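# Mount and tighten centrifuge rotor, or tag it HOLD

## Task

The date is 8 August 2027. Read the use-by date printed on the card attached to the centrifuge. If the rotor is still within that date, lower it fully onto the centrifuge drive, then thread the knob onto the shaft's end, run it down until it seats on the rotor, and tighten it firmly. If the date has already passed, do not mount the rotor: leave it where it is and set the HOLD block on top of it. In either case the rotor must never be dropped.

## Robot and tools

Robot: two six-joint arms, left_arm and right_arm, each with a two-finger gripper. In every row and every per-joint list, joints go in this fixed order: shoulder pan, shoulder lift, elbow, wrist 1, wrist 2, wrist 3. Stated ranges: elbow -3.142 to 3.142 rad, all other joints -6.283 to 6.283 rad. Calibrated bases in the scene frame: left_arm at (+0.027, +0.454, 0) m, right_arm at (-0.022, -0.682, 0) m, each turned very slightly about z.

Frames: the scene frame has its origin at table-top height midway between the nominal bases, +z up, +x outward over the table, left_arm on the +y side (image left/right may differ). Each arm's end_effector_position (m), end_effector_quat_wxyz and velocities are reported in that arm's own base frame and may be off by a few centimetres. cam_low is fixed, in the scene frame; cam_left_wrist and cam_right_wrist ride on the hands. All images are 672x504. On the gripper, fingers point along its +z and open along its y; the reported position is the midpoint of the closed pads, fingertips extend about 19 mm past it when closed. A block protrudes about 10 cm toward the gripper's +x.

The row (used by execute_actions and move): 18 numbers, each in [-1, 1], always covering both arms. First left_arm: 6 joint numbers, then gripper position, force_limit, speed; then the same 9 for right_arm. Joint numbers are offsets, not poses: they are added to the arm's Joint targets as they stood when the action (or the move) began, not to the previous row, so repeating one keeps moving the joint. Scale: 1.0 equals 1.371 rad for shoulder pan and lift, 1.714 rad for elbow, 2.057 rad for each wrist. Gripper numbers are absolute commands: position +1 is fully open (85 mm), about -0.8 is pads touching, -1 closes until blocked. force_limit (-1 soft to +1 hard) and speed (-1 about 20 mm/s, 0 about 85, +1 about 150) set grip strength; a fast close from well open grips far harder than a slow one. Both start at +1. To leave a gripper alone, resend its last three numbers; a 0 is a real command. An action that would push any joint more than 0.010 rad beyond its range is rejected for both arms.

execute_actions(actions, cameras): actions is a list of up to 15 actions; each action is a table of up to 15 rows, one per 1/30 s control step, the last row repeated if shorter. Images return only for an empty actions list or when cameras names them (["all"], a list of names, or []).

move(target, speed, blend, blocking, cameras): target is one row or a list of up to 15 rows; every row's offsets count from the same starting Joint targets. All joints travel together, so hands trace curves, with no obstacle avoidance. speed is the top rate in rad/s of the joint with farthest to travel, 0.01 to 3.14, default 0.5, one value or one per target. blend (rad) rounds corners between listed targets; 0 stops at each. blocking=false returns after about 0.5 s while motion continues. Result adds a "move:" line: done, off_target, moving, held or fault, plus limits=held if steps were withheld.

wait(seconds 0 to 10), stop() to brake a running move, zoom_image(camera, region [x0, y0, x1, y1] in pixels, at most 504 each way) on the latest image of cam_low, cam_left_wrist or cam_right_wrist, and finished_scene(scene=1) to end.

Reading results: Joint positions, velocities and torques per arm (rad, rad/s, N m); Joint targets is what your next offsets start from. object_status: 0 moving, 1 blocked while opening, 2 blocked while closing (a grip), 3 reached the command or pads met. To grip, send -1 and keep it until status reads 2. position_measured is in counts: 3 fully open, 78 about 60 mm, 130 about 40 mm, 180 about 20 mm, 230 pads meeting. A new force_limit or speed only applies after a position change of 0.01 or more. "joint sent to its limit" means a joint was clipped at its end; "joint command not followed" means the arm-to-arm clearance check altered targets.

Cautions: an arm freezes for 10 s if outside force on it reaches roughly 150 N (±25) or contact torque hits a joint's limit (306 N m shoulders, 139 elbow, 52 each wrist; carried weight counts). Arms are stiff, so aim only slightly past a firm contact and approach slowly. Avoid hitting the other arm or closing fingers on it. Long holds or stretched poses heat motors: MOTOR HOT at 70 °C, braking stop at 85 °C. Never drop the rotor or let any part fall or leave the table, and do not clamp hard on a part still resting on something. Read the date card closely (zoom) before deciding.

Each tool is called as name([rows], argument=value, ...), one row to a line, values as JSON.

## Session

execute_actions(actions=[])

Scene clock: 0.00 s.
left_arm: end_effector_position=(+0.7352, +0.8027, +0.1988) position_measured=3 object_status=3 end_effector_quat_wxyz=(-0.523, +0.765, +0.045, +0.374) | right_arm: end_effector_position=(+0.3280, +1.0260, +0.3524) position_measured=3 object_status=3 end_effector_quat_wxyz=(-0.231, +0.349, +0.901, +0.116)
Joint positions: left_arm=[3.694 -0.731 1.705 -3.923 -1.122 -2.336] | right_arm=[4.109 -1.009 1.249 -1.942 -1.063 1.74]
Joint velocities: within noise
Joint torques (N m): no reading
Motor temperatures (°C): left_arm=[33 33 31 30 37 32] | right_arm=[33 32 29 38 30 38]
Joint targets: left_arm=[3.694 -0.731 1.705 -3.923 -1.122 -2.336] | right_arm=[4.109 -1.009 1.249 -1.942 -1.063 1.740]
Tool commands: left_gripper/position=+1.0 left_gripper/force_limit=+1.0 left_gripper/speed=+1.0 right_gripper/position=+1.0 right_gripper/force_limit=+1.0 right_gripper/speed=+1.0

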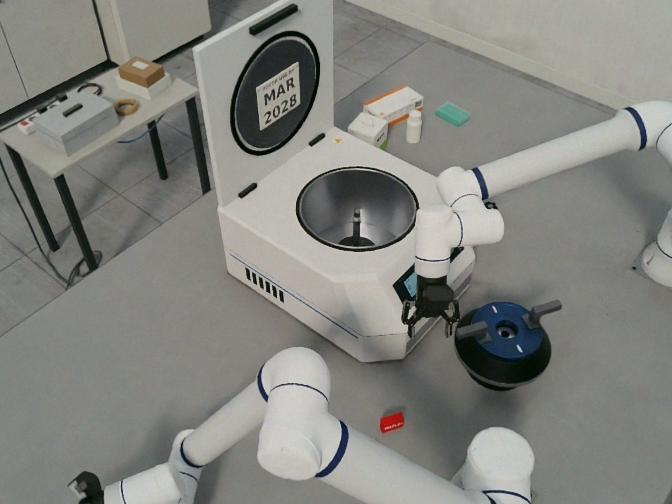

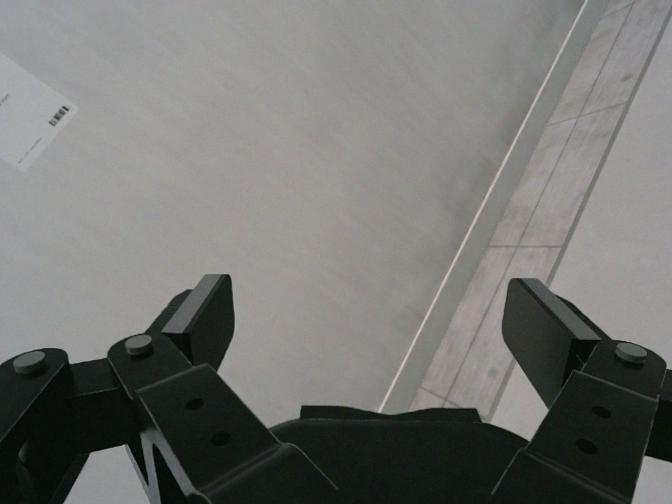

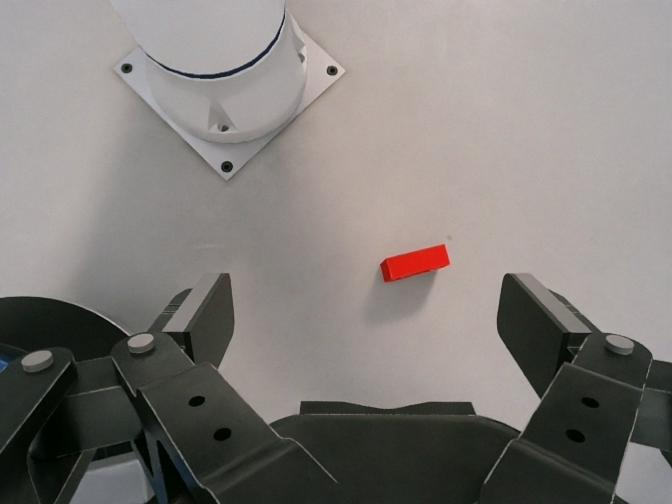

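zoom_image(camera="cam_low", region=[220, 40, 340, 140])

zoom_image(camera="cam_low", region=[420, 260, 600, 420])

zoom_image(camera="cam_low", region=[280, 90, 480, 260])

zoom_image(camera="cam_low", region=[350, 230, 480, 450])

Scaled by 4.200.

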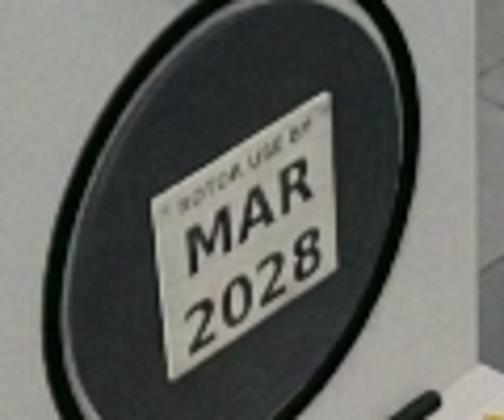

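Scaled by 2.800.

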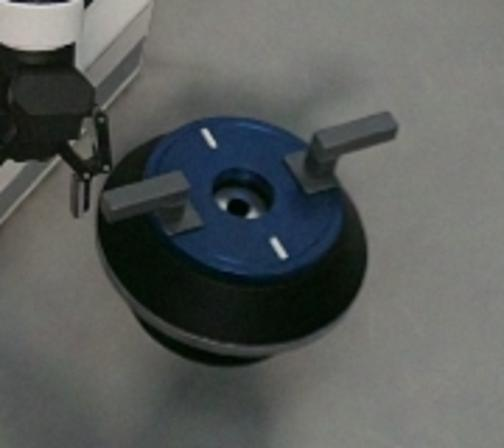

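Scaled by 2.520.

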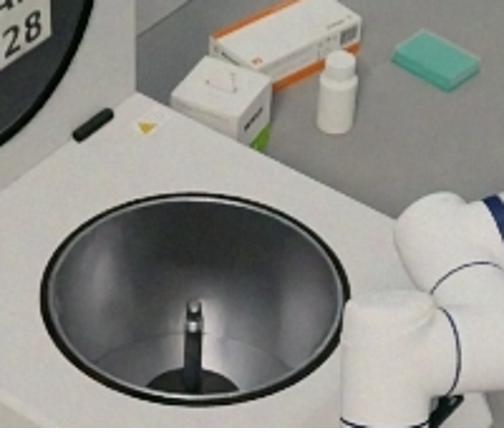

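Scaled by 2.291.

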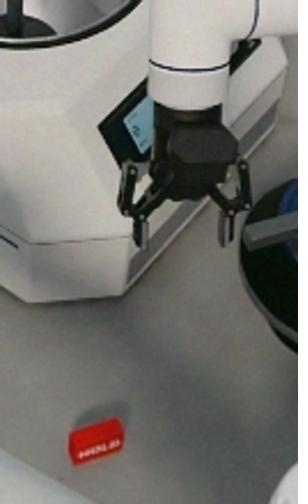

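move(target=[-0.5868,-0.5113,0.0388,0.6434,-0.1091,0.0758,1,1,1,0.0376,-0.229,0.1526,0.0574,-0.1235,-0.4088,1,1,1], speed=1.2, cameras=["all"])

Scene clock: 9.43 s.
left_arm: end_effector_position=(+0.9183, +0.0100, +0.4778) position_measured=3 object_status=3 end_effector_quat_wxyz=(-0.215, +0.790, -0.503, +0.278) | right_arm: end_effector_position=(+0.2339, +0.8507, +0.4221) position_measured=3 object_status=3 end_effector_quat_wxyz=(-0.085, -0.063, +0.989, +0.099)
Joint positions: left_arm=[2.889 -1.432 1.772 -2.599 -1.347 -2.18] | right_arm=[4.16 -1.323 1.511 -1.824 -1.318 0.899]
Joint torques (N m): left_arm=[-11.31 -83.21 -62.48 -2.28 -1.75 4.7] | right_arm=[8.07 -71.34 -31.57 -1.46 -2.54 -4.45]
Joint targets: left_arm=[2.889 -1.432 1.772 -2.599 -1.347 -2.180] | right_arm=[4.160 -1.323 1.511 -1.824 -1.318 0.899]
move: done
camera_calibration:
cam_left_wrist: T_world_to_cam=[[-0.664963, -0.396148, -0.633159, 0.927967], [-0.547668, 0.835033, 0.0527232, 0.48815], [0.507822, 0.38182, -0.772224, 0.02914], [0, 0, 0, 1]] pos_world=[0.86961, -0.0511348, 0.584316]
cam_right_wrist: T_world_to_cam=[[-0.122593, 0.972217, 0.199413, -0.876219], [0.977976, 0.0841423, 0.191004, -0.35841], [0.168918, 0.218437, -0.96112, 0.310432], [0, 0, 0, 1]] pos_world=[0.190661, 0.814222, 0.54155]

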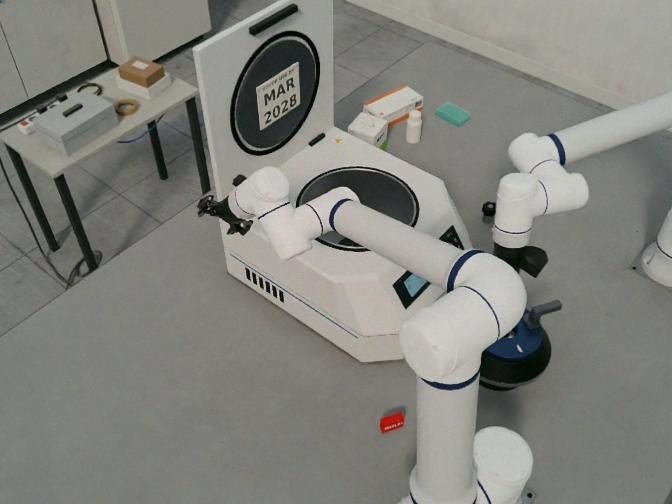

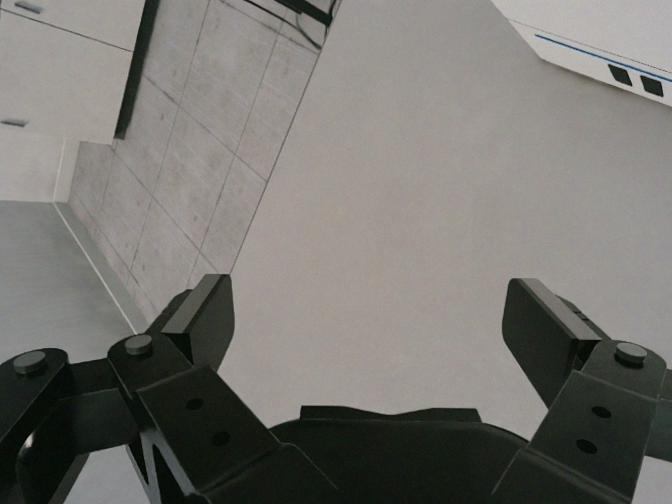

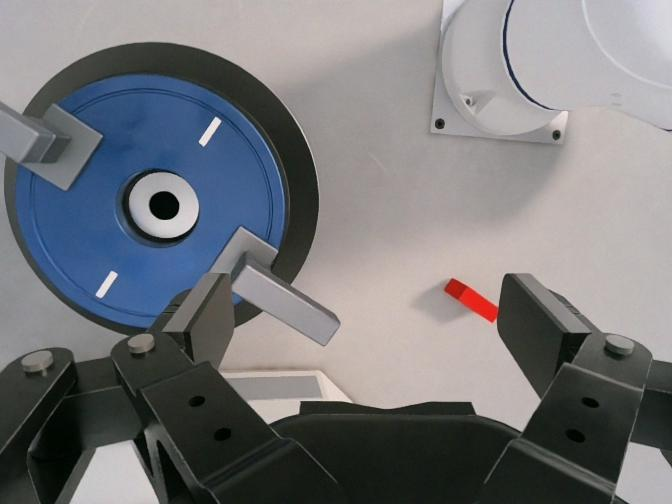

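zoom_image(camera="cam_low", region=[430, 180, 570, 290])

zoom_image(camera="cam_right_wrist", region=[0, 20, 350, 370])

Scaled by 3.600.

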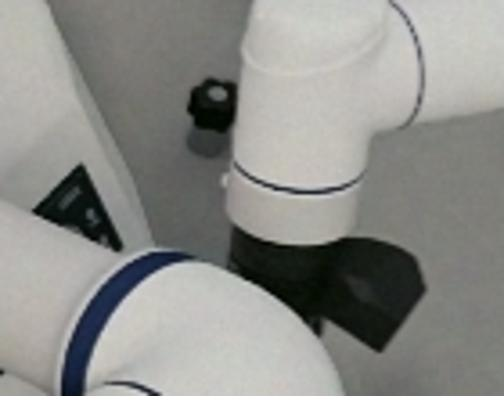

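Scaled by 1.440.

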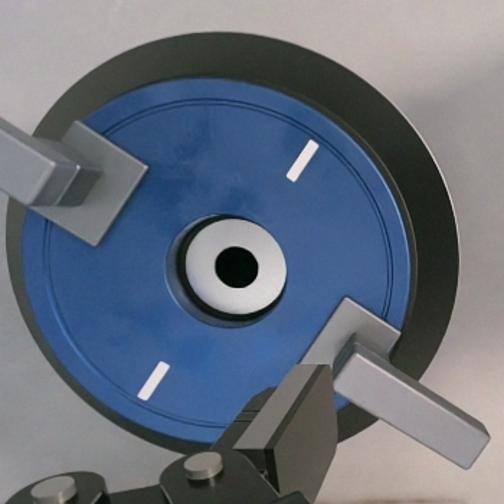

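move(target=[-0.5868,-0.5113,0.0388,0.6434,-0.1091,0.0758,1,1,1,0.0376,-0.229,0.1526,0.0574,-0.1235,-0.4088,1,1,1], speed=1.2, cameras=["all"])

Scene clock: 11.63 s.
left_arm: end_effector_position=(+0.3197, -0.2059, +0.6016) position_measured=3 object_status=3 end_effector_quat_wxyz=(+0.000, -0.465, +0.885, +0.000) | right_arm: end_effector_position=(+0.1530, +0.6490, +0.4519) position_measured=3 object_status=3 end_effector_quat_wxyz=(+0.000, -0.485, +0.875, +0.000)
Joint positions: left_arm=[2.084 -2.133 1.838 -1.276 -1.571 -2.024] | right_arm=[4.212 -1.637 1.772 -1.706 -1.572 0.058]
Joint torques (N m): left_arm=[-7.9 -12.74 -61.12 -1.85 -1.7 4.59] | right_arm=[9.23 -47.79 -32.41 -1.21 -2.99 -4.94]
Joint targets: left_arm=[2.084 -2.133 1.838 -1.275 -1.571 -2.024] | right_arm=[4.212 -1.637 1.773 -1.706 -1.572 0.058]
move: done
camera_calibration:
cam_left_wrist: T_world_to_cam=[[-0.819808, 0.572401, -0.0165084, 0.400762], [0.531951, 0.771915, 0.348102, -0.20178], [0.211997, 0.276595, -0.937311, 0.683346], [0, 0, 0, 1]] pos_world=[0.291018, -0.26265, 0.717363]
cam_right_wrist: T_world_to_cam=[[-0.854551, 0.519268, -0.0101573, -0.195359], [0.484437, 0.803977, 0.34488, -0.729223], [0.187251, 0.289797, -0.938592, 0.337418], [0, 0, 0, 1]] pos_world=[0.123136, 0.58994, 0.566208]

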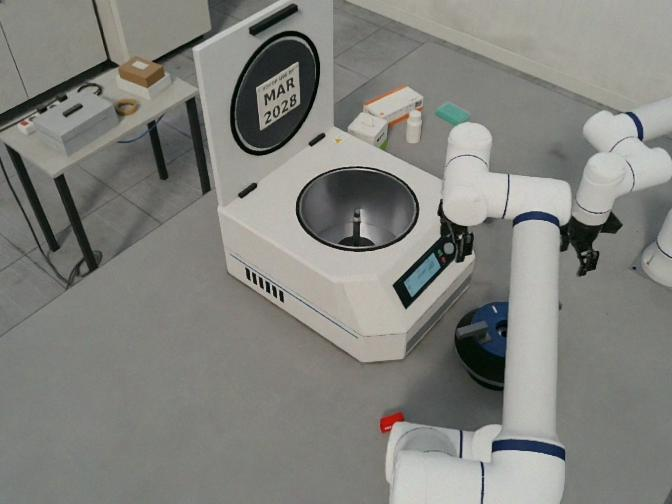

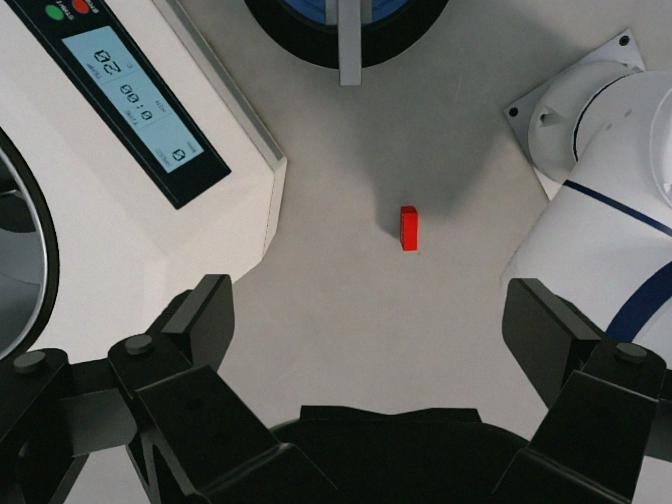

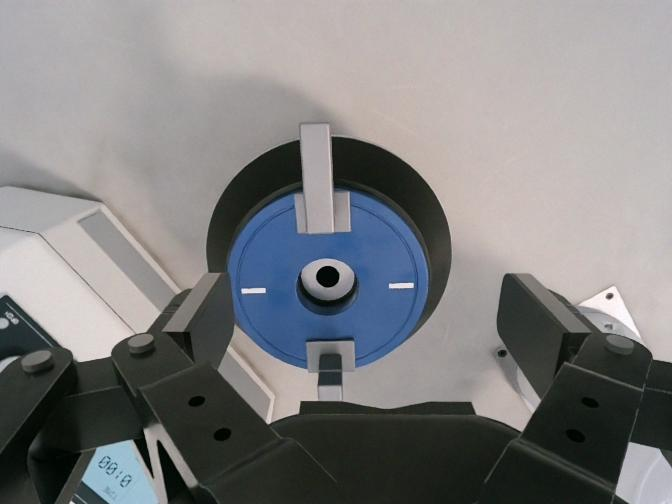

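zoom_image(camera="cam_right_wrist", region=[196, 110, 466, 410])

zoom_image(camera="cam_left_wrist", region=[0, 0, 300, 370])

zoom_image(camera="cam_low", region=[290, 150, 430, 260])

Scaled by 1.680.

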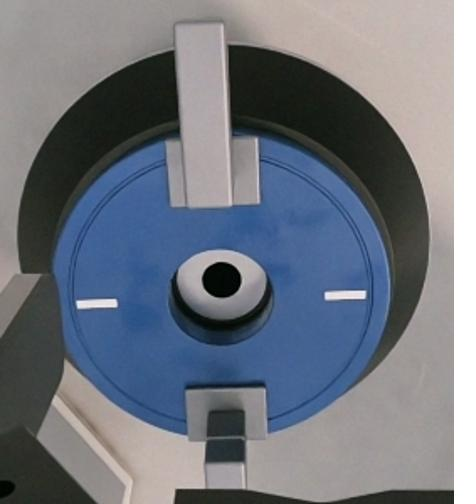

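Scaled by 1.362.

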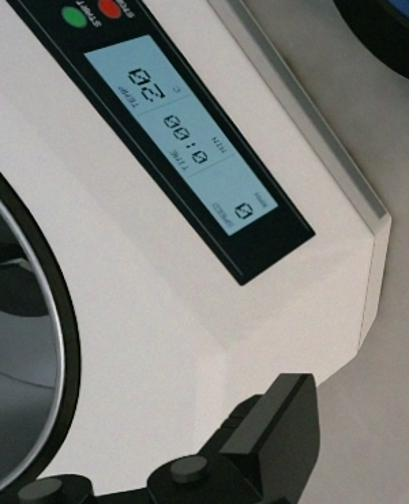

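Scaled by 3.600.

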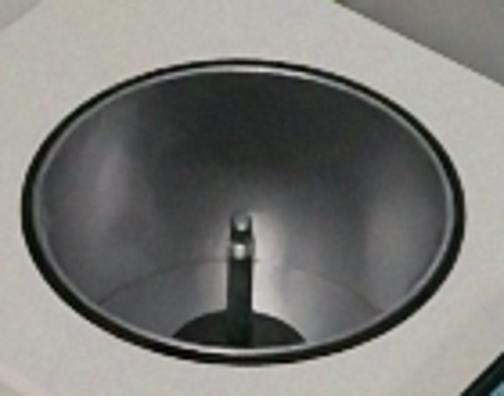

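move(target=[0.2502,0.6601,-0.4662,-0.0515,0,0,1,1,1,-0.7184,-0.0312,-0.0292,0.0448,0.0005,0,1,1,1], speed=1.2, cameras=["all"])

Scene clock: 17.03 s.
left_arm: end_effector_position=(+0.7851, -0.4461, +0.6019) position_measured=3 object_status=3 end_effector_quat_wxyz=(+0.000, -0.609, +0.793, +0.000) | right_arm: end_effector_position=(+0.6041, +0.2298, +0.5025) position_measured=3 object_status=3 end_effector_quat_wxyz=(+0.000, -0.014, +1.000, +0.000)
Joint positions: left_arm=[2.427 -1.228 1.039 -1.381 -1.571 -2.024] | right_arm=[3.227 -1.68 1.722 -1.613 -1.571 0.058]
Joint torques (N m): left_arm=[14.96 -86.98 -90.91 -6.47 0.8 3.92] | right_arm=[-14.3 -46.32 -50.38 -1.23 1.35 -4.66]
Joint targets: left_arm=[2.427 -1.228 1.039 -1.381 -1.571 -2.024] | right_arm=[3.227 -1.680 1.722 -1.613 -1.571 0.058]
move: done
camera_calibration:
cam_left_wrist: T_world_to_cam=[[-0.964543, 0.263424, -0.0162842, 0.895418], [0.241506, 0.905809, 0.348116, 0.0237502], [0.106452, 0.33184, -0.93731, 0.758927], [0, 0, 0, 1]] pos_world=[0.777143, -0.50923, 0.717663]
cam_right_wrist: T_world_to_cam=[[-0.0398184, 0.999165, -0.00919157, -0.194548], [0.937555, 0.0405412, 0.345466, -0.726758], [0.34555, 0.00513832, -0.938386, 0.391658], [0, 0, 0, 1]] pos_world=[0.538292, 0.221837, 0.616809]

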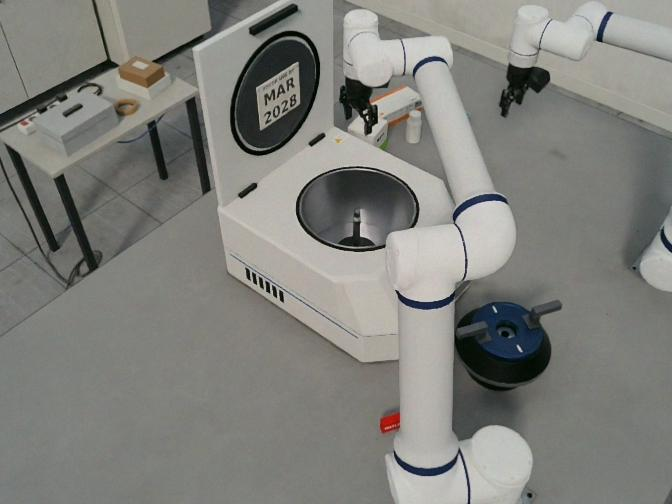

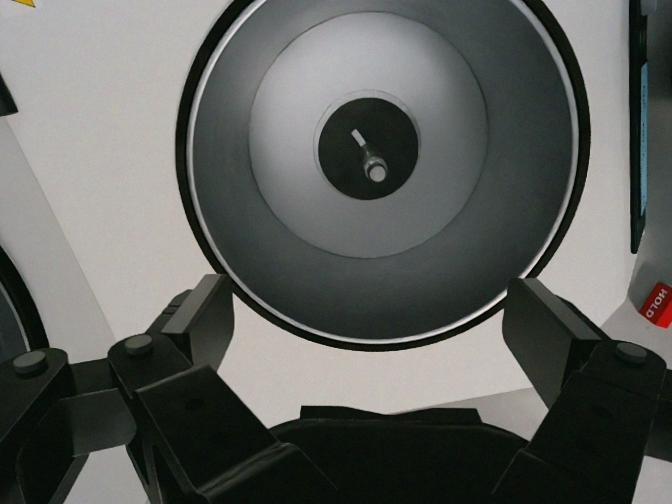

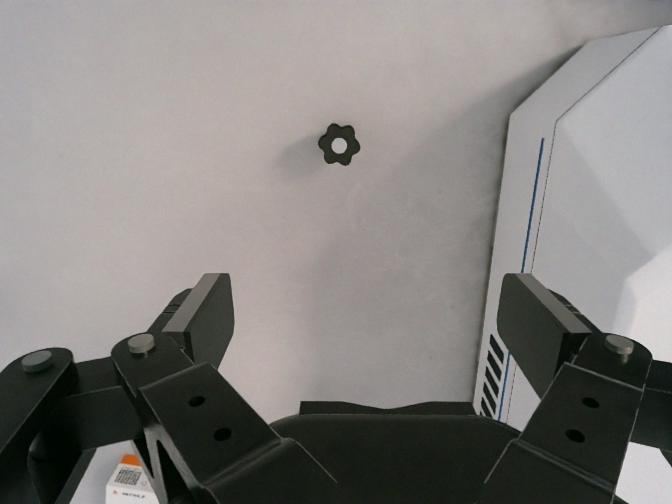

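zoom_image(camera="cam_left_wrist", region=[290, 80, 450, 210])

zoom_image(camera="cam_right_wrist", region=[300, 105, 380, 185])

zoom_image(camera="cam_low", region=[440, 280, 580, 400])

zoom_image(camera="cam_low", region=[330, 190, 390, 255])

Scaled by 3.150.

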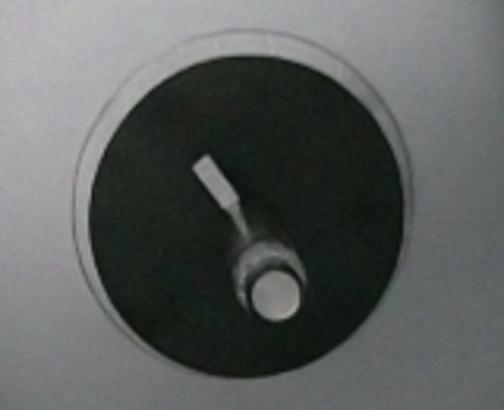

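Scaled by 6.300.

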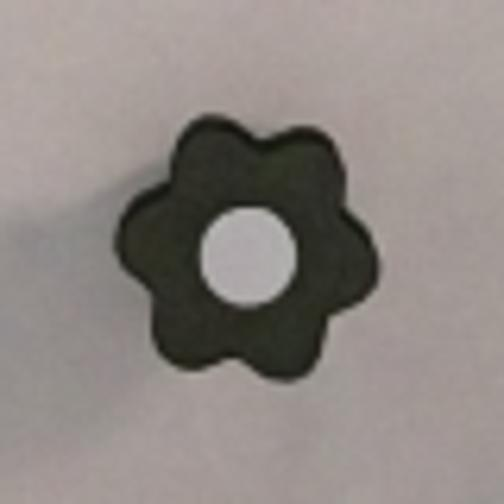

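Scaled by 3.600.

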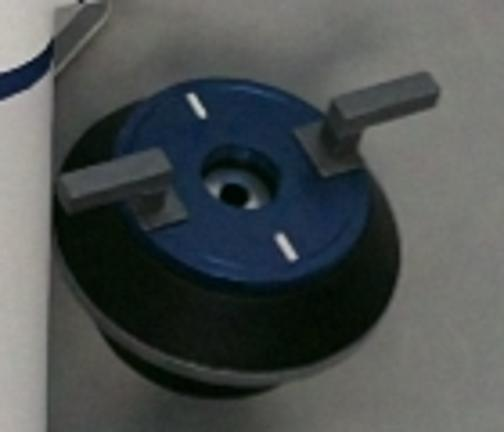

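Scaled by 7.754.

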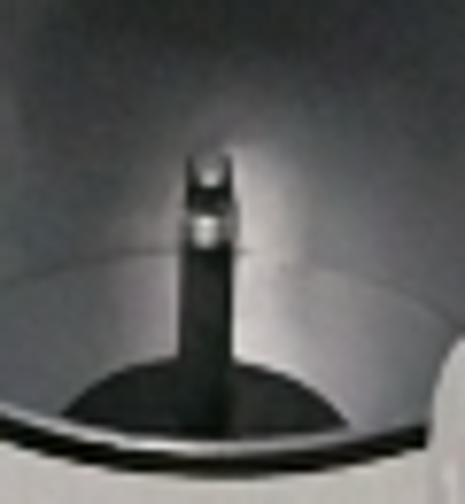

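move(target=[0,-0.0102,0.1651,-0.1311,0,0,1,1,1,0.0357,-0.2071,0.3296,-0.1366,0,0.0238,1,1,1], speed=1.0, cameras=["all"])

zoom_image(camera="cam_left_wrist", region=[290, 80, 490, 280])

zoom_image(camera="cam_right_wrist", region=[280, 280, 440, 420])

Scene clock: 23.50 s.
left_arm: end_effector_position=(+0.7855, -0.4463, +0.4518) position_measured=3 object_status=3 end_effector_quat_wxyz=(+0.000, -0.609, +0.793, +0.000) | right_arm: end_effector_position=(+0.3963, +0.2326, +0.3020) position_measured=3 object_status=3 end_effector_quat_wxyz=(+0.000, -0.014, +1.000, +0.000)
Joint positions: left_arm=[2.427 -1.242 1.322 -1.651 -1.571 -2.024] | right_arm=[3.276 -1.964 2.287 -1.894 -1.571 0.107]
Joint torques (N m): left_arm=[10.59 -115.82 -65.77 -6.73 1.95 3.98] | right_arm=[7.29 -24.93 -30.35 -11.47 -2.71 4.45]
Joint targets: left_arm=[2.427 -1.242 1.322 -1.651 -1.571 -2.024] | right_arm=[3.276 -1.964 2.287 -1.894 -1.571 0.107]
move: done
camera_calibration:
cam_left_wrist: T_world_to_cam=[[-0.964543, 0.263385, -0.0168952, 0.893644], [0.241287, 0.905936, 0.347939, 0.0764118], [0.106948, 0.331525, -0.937365, 0.617851], [0, 0, 0, 1]] pos_world=[0.777443, -0.50943, 0.567664]
cam_right_wrist: T_world_to_cam=[[-0.0395384, 0.999177, -0.00908473, -0.207604], [0.937566, 0.0402416, 0.34547, -0.462721], [0.345552, 0.00514183, -0.938386, 0.275301], [0, 0, 0, 1]] pos_world=[0.330492, 0.224638, 0.416309]

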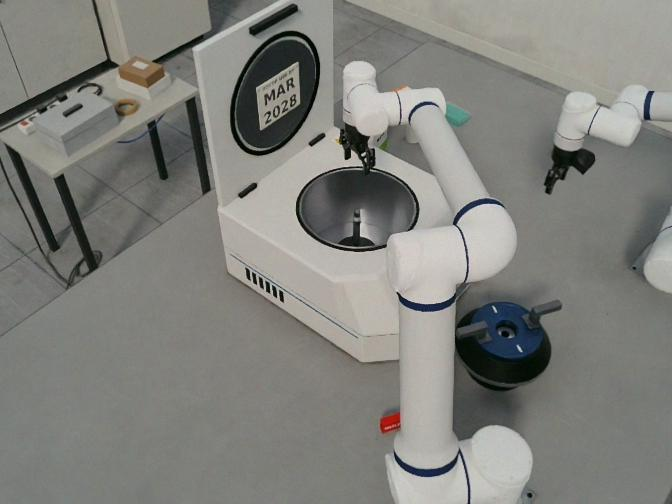

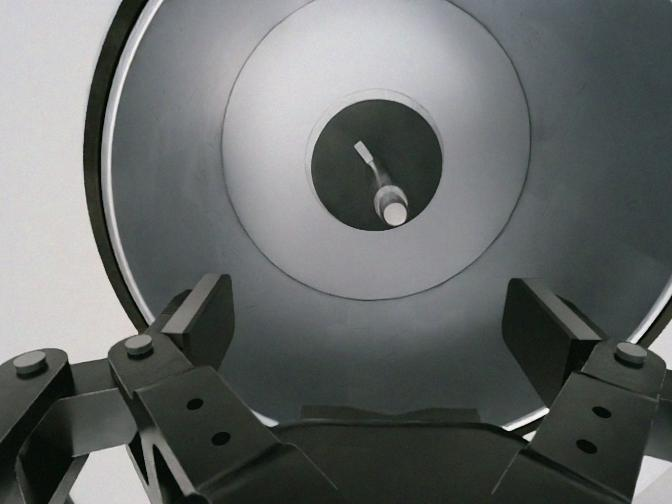

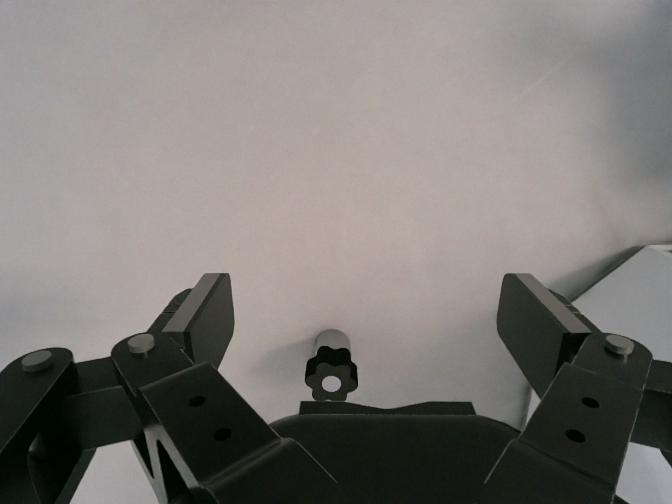

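Scaled by 2.520.

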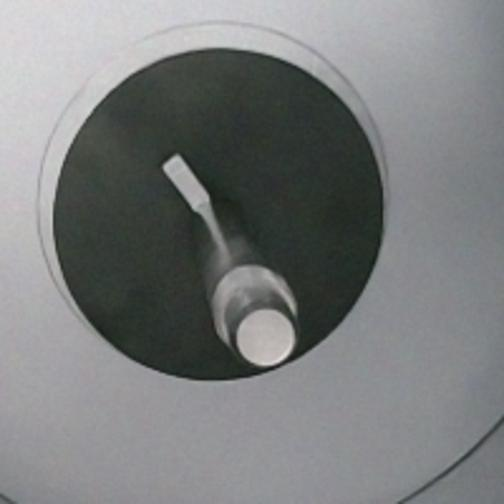

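Scaled by 3.150.

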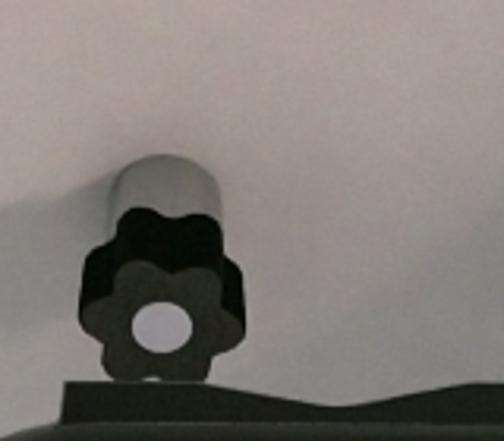

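move([
  [-0.1656,-0.1517,-0.4796,0,0.3262,0,1,1,1,0,0,0,0,0,0,1,1,1],
  [-0.9628,-0.2611,-0.7713,-0.0141,0.7637,-0.4259,1,1,1,0.3381,0.6,-0.7479,0.2234,0,0.0013,1,1,1],
], speed=1.4, blend=[0.3,0], cameras=["all"])

zoom_image(camera="cam_right_wrist", region=[240, 120, 500, 380])

zoom_image(camera="cam_low", region=[430, 170, 600, 400])

Scene clock: 31.97 s.
left_arm: end_effector_position=(+0.4299, -0.1580, +1.4954) position_measured=3 object_status=3 end_effector_quat_wxyz=(+0.127, +0.679, -0.198, +0.696) | right_arm: end_effector_position=(+0.6770, +0.6755, +0.5518) position_measured=3 object_status=3 end_effector_quat_wxyz=(+0.000, -0.242, +0.970, +0.000)
Joint positions: left_arm=[1.107 -1.6 0 -1.68 0 -2.9] | right_arm=[3.739 -1.141 1.006 -1.435 -1.571 0.109]
Joint torques (N m): left_arm=[-9.41 -5.71 -9.12 -1.92 3.07 -4.85] | right_arm=[8.87 -57.6 -50.75 -1.29 -2.53 4.57]
Joint targets: left_arm=[1.107 -1.600 0.000 -1.680 0.000 -2.900] | right_arm=[3.739 -1.141 1.005 -1.435 -1.571 0.109]
move: done
camera_calibration:
cam_left_wrist: T_world_to_cam=[[-0.429813, -0.896428, -0.108064, 0.215549], [-0.268708, 0.241253, -0.93252, 1.5669], [0.862008, -0.371771, -0.344571, 0.216256], [0, 0, 0, 1]] pos_world=[0.327269, -0.104397, 1.55897]
cam_right_wrist: T_world_to_cam=[[-0.479847, 0.877304, -0.00919595, -0.256374], [0.821891, 0.453157, 0.345172, -1.03046], [0.306988, 0.158072, -0.938494, 0.333278], [0, 0, 0, 1]] pos_world=[0.621597, 0.639198, 0.66611]

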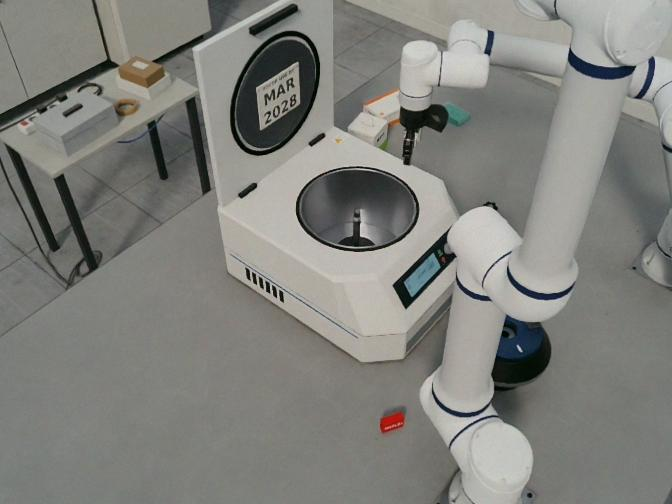

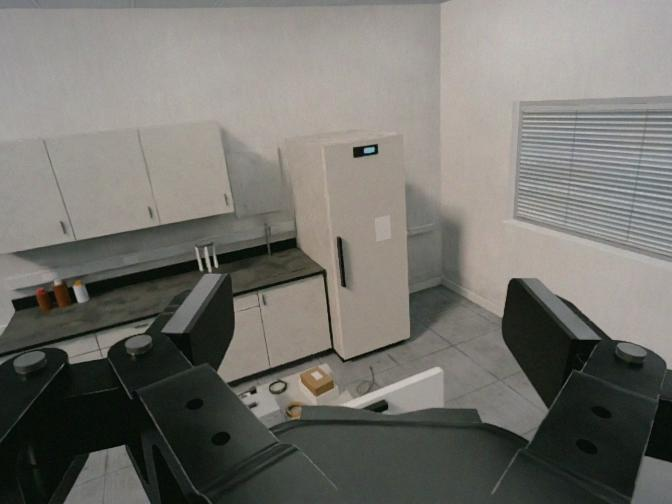

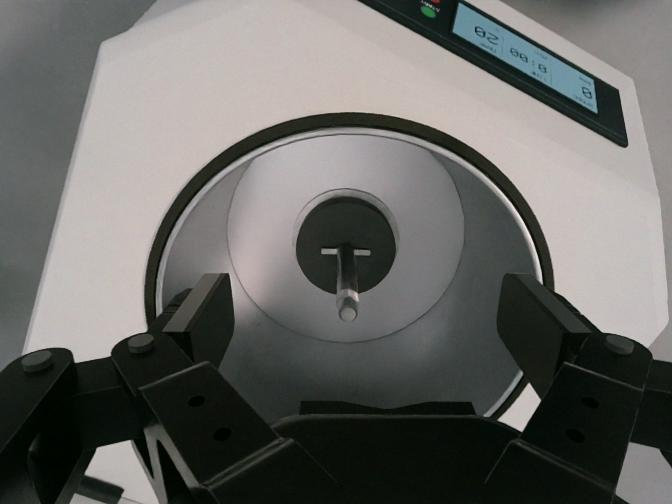

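Scaled by 1.938.

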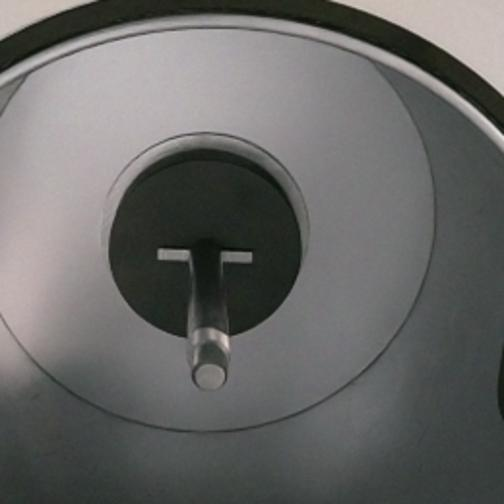

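Scaled by 2.191.

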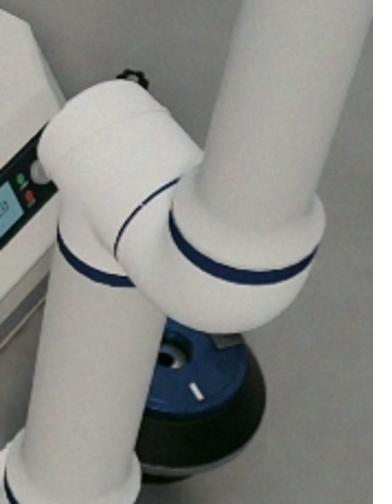

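move([
  [-0.8976,0.0791,-0.8383,-0.0506,0.7636,-0.3935,1,1,1,0.3207,-0.3708,0.5481,-0.2095,0.0001,-0.0647,1,1,1],
  [-0.9630,-0.3018,-0.5751,-0.016,0.7636,-0.437,1,1,1,0.3207,-0.3708,0.5481,-0.2095,0.0001,-0.0647,1,1,1],
], speed=1.4, blend=[0.15,0], cameras=["all"])

zoom_image(camera="cam_left_wrist", region=[240, 120, 500, 380])

zoom_image(camera="cam_right_wrist", region=[180, 100, 500, 410])

zoom_image(camera="cam_low", region=[420, 180, 580, 400])

Scene clock: 36.80 s.
left_arm: end_effector_position=(+0.8874, -0.3744, +0.5514) position_measured=3 object_status=3 end_effector_quat_wxyz=(+0.000, +0.975, +0.220, +0.000) | right_arm: end_effector_position=(+0.1601, +0.6205, +0.3622) position_measured=3 object_status=3 end_effector_quat_wxyz=(+0.000, -0.506, +0.863, +0.000)
Joint positions: left_arm=[-0.214 -2.014 -0.986 -1.713 1.571 -3.799] | right_arm=[4.179 -1.65 1.945 -1.866 -1.57 -0.024]
Joint torques (N m): left_arm=[-5.99 99.3 93.05 6.6 3.11 -4.76] | right_arm=[8.79 -45.96 -30.71 -11.43 1.5 -4.74]
Joint targets: left_arm=[-0.214 -2.014 -0.986 -1.713 1.571 -3.799] | right_arm=[4.179 -1.650 1.945 -1.866 -1.570 -0.024]
move: done
camera_calibration:
cam_left_wrist: T_world_to_cam=[[0.424258, -0.905376, -0.0172908, -0.695083], [-0.846038, -0.403116, 0.348881, 0.426306], [-0.322838, -0.133387, -0.937008, 0.883569], [0, 0, 0, 1]] pos_world=[0.940816, -0.339605, 0.667162]
cam_right_wrist: T_world_to_cam=[[-0.878855, 0.477004, -0.00896752, -0.145663], [0.445002, 0.826379, 0.345067, -0.686533], [0.172009, 0.299273, -0.938535, 0.256802], [0, 0, 0, 1]] pos_world=[0.13332, 0.559964, 0.476611]

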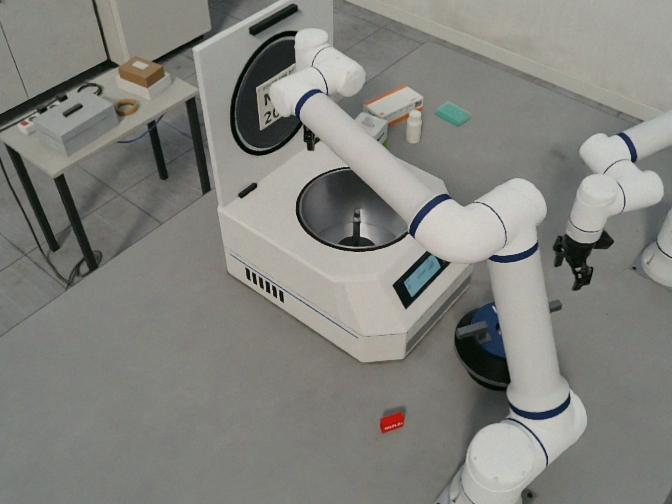

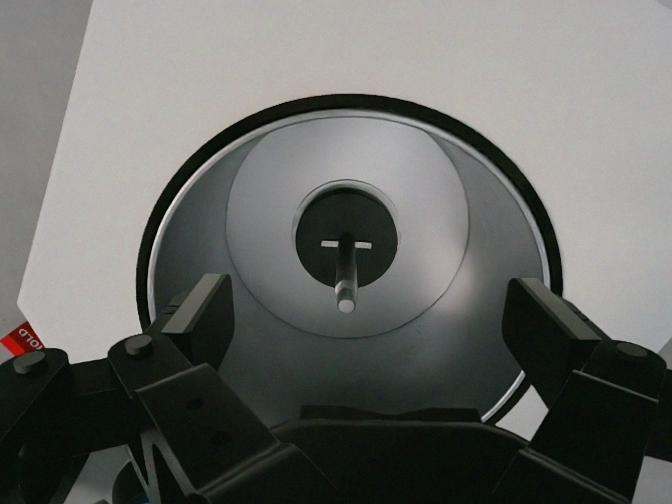

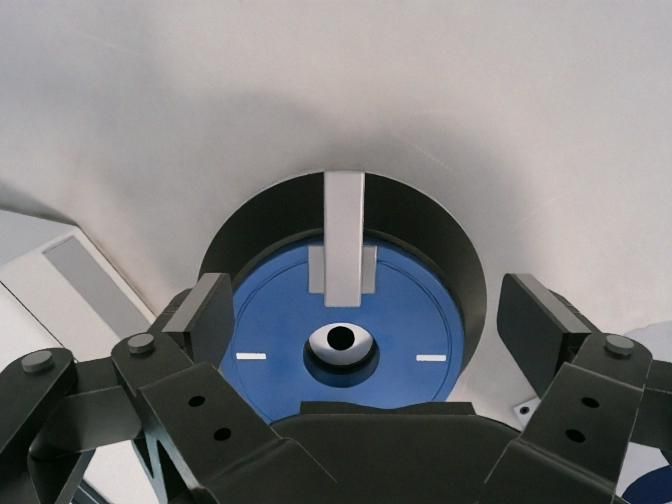

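Scaled by 1.938.

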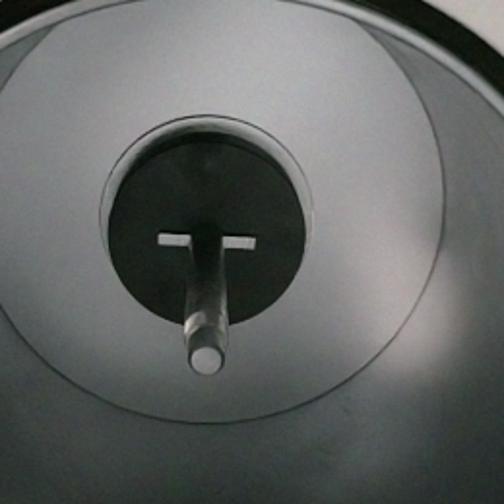

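Scaled by 1.575.

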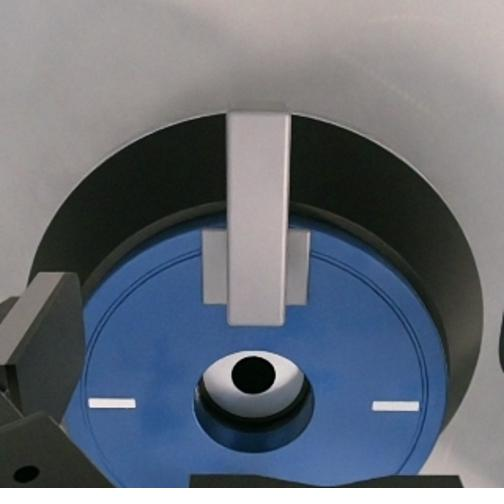

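Scaled by 2.291.

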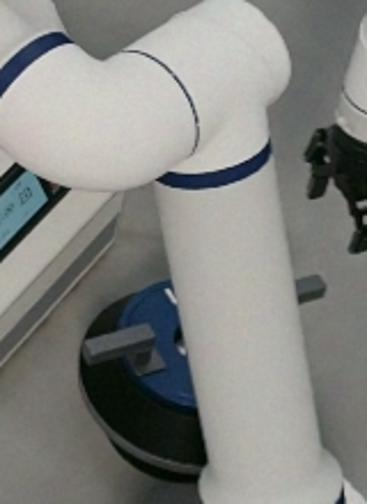

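zoom_image(camera="cam_right_wrist", region=[295, 310, 390, 400])

zoom_image(camera="cam_left_wrist", region=[290, 170, 410, 330])

Scaled by 5.305.

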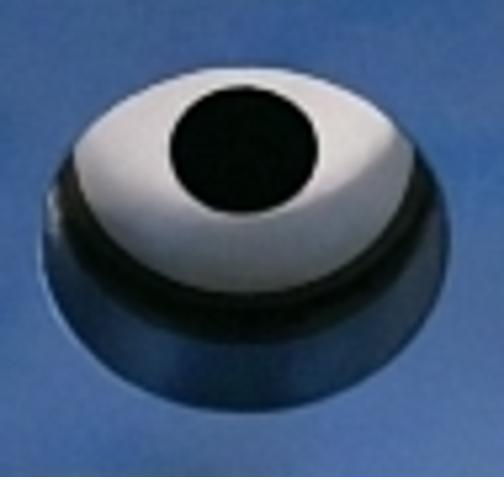

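Scaled by 3.150.

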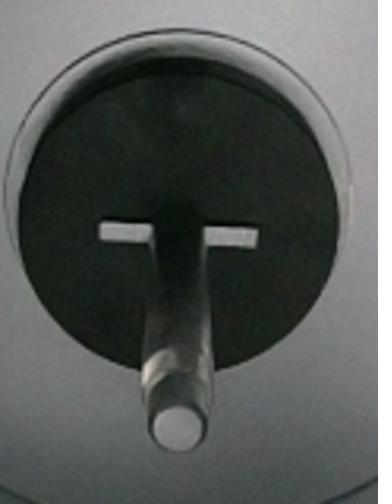

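move(target=[-0.0955,0.7544,-0.7518,0.1239,0,-0.3457,1,1,1,-0.0044,0.0885,0.0985,-0.1409,-0.0004,-0.0062,1,1,1], speed=1.2, cameras=["all"])

zoom_image(camera="cam_left_wrist", region=[180, 100, 500, 410])

zoom_image(camera="cam_right_wrist", region=[180, 100, 560, 410])

zoom_image(camera="cam_low", region=[420, 200, 640, 410])

Scene clock: 41.23 s.
left_arm: end_effector_position=(+0.2623, -0.2829, +0.3616) position_measured=3 object_status=3 end_effector_quat_wxyz=(+0.000, +0.872, +0.490, +0.000) | right_arm: end_effector_position=(+0.1661, +0.6229, +0.2142) position_measured=3 object_status=3 end_effector_quat_wxyz=(+0.000, -0.509, +0.861, +0.000)
Joint positions: left_arm=[-0.345 -0.979 -2.275 -1.458 1.571 -4.51] | right_arm=[4.173 -1.528 2.114 -2.156 -1.571 -0.036]
Joint torques (N m): left_arm=[-4.53 15.2 70.61 6.15 2.06 -4.28] | right_arm=[-14.45 -27.37 -26.18 -11.41 -2.98 -4.83]
Joint targets: left_arm=[-0.345 -0.979 -2.275 -1.458 1.571 -4.510] | right_arm=[4.173 -1.528 2.114 -2.156 -1.571 -0.036]
move: done
camera_calibration:
cam_left_wrist: T_world_to_cam=[[0.851093, -0.524741, -0.0169425, -0.354694], [-0.486913, -0.800985, 0.348338, -0.206], [-0.196358, -0.288218, -0.937216, 0.439296], [0, 0, 0, 1]] pos_world=[0.287833, -0.224512, 0.477463]
cam_right_wrist: T_world_to_cam=[[-0.882053, 0.47105, -0.00972577, -0.138484], [0.439239, 0.829603, 0.344715, -0.64101], [0.170446, 0.299785, -0.938657, 0.116008], [0, 0, 0, 1]] pos_world=[0.139633, 0.562239, 0.32851]

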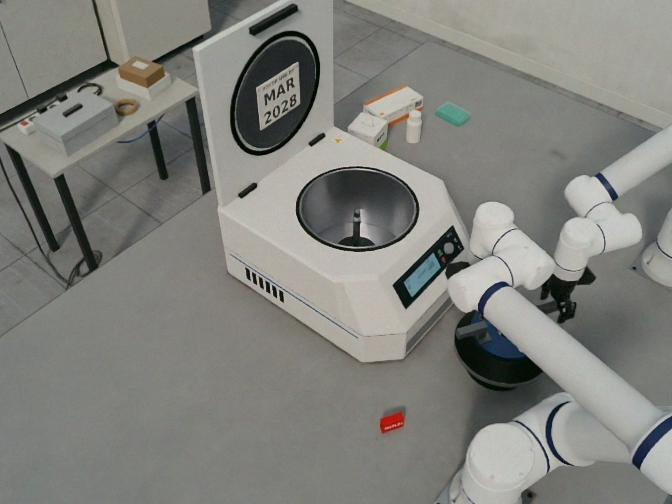

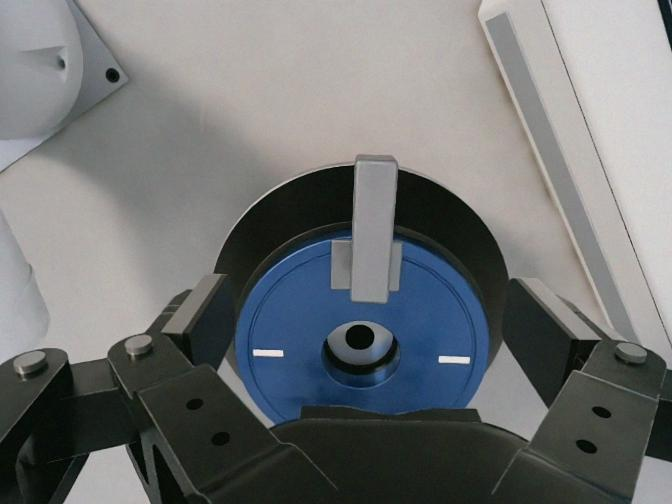

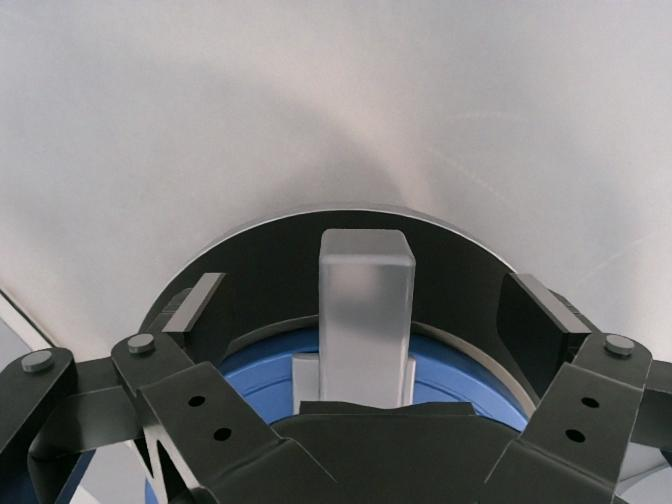

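Scaled by 1.575.

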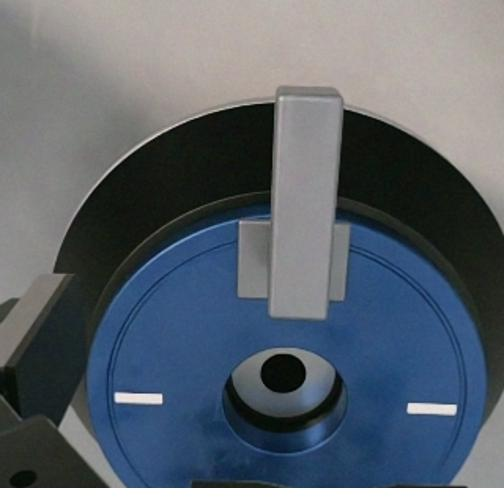

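Scaled by 1.326.

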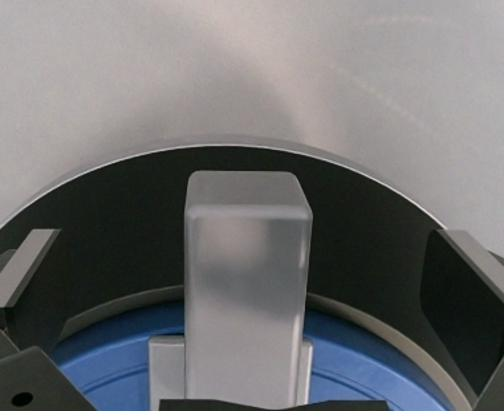

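Scaled by 2.291.

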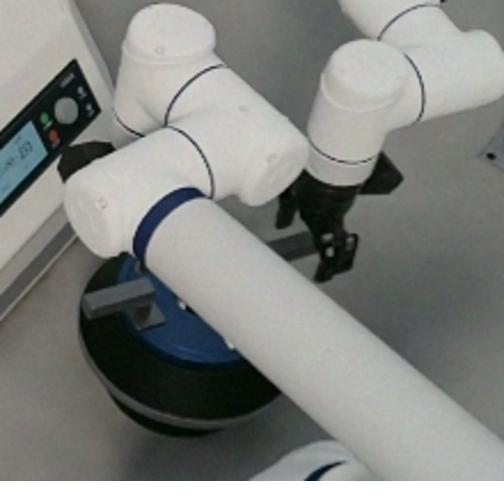

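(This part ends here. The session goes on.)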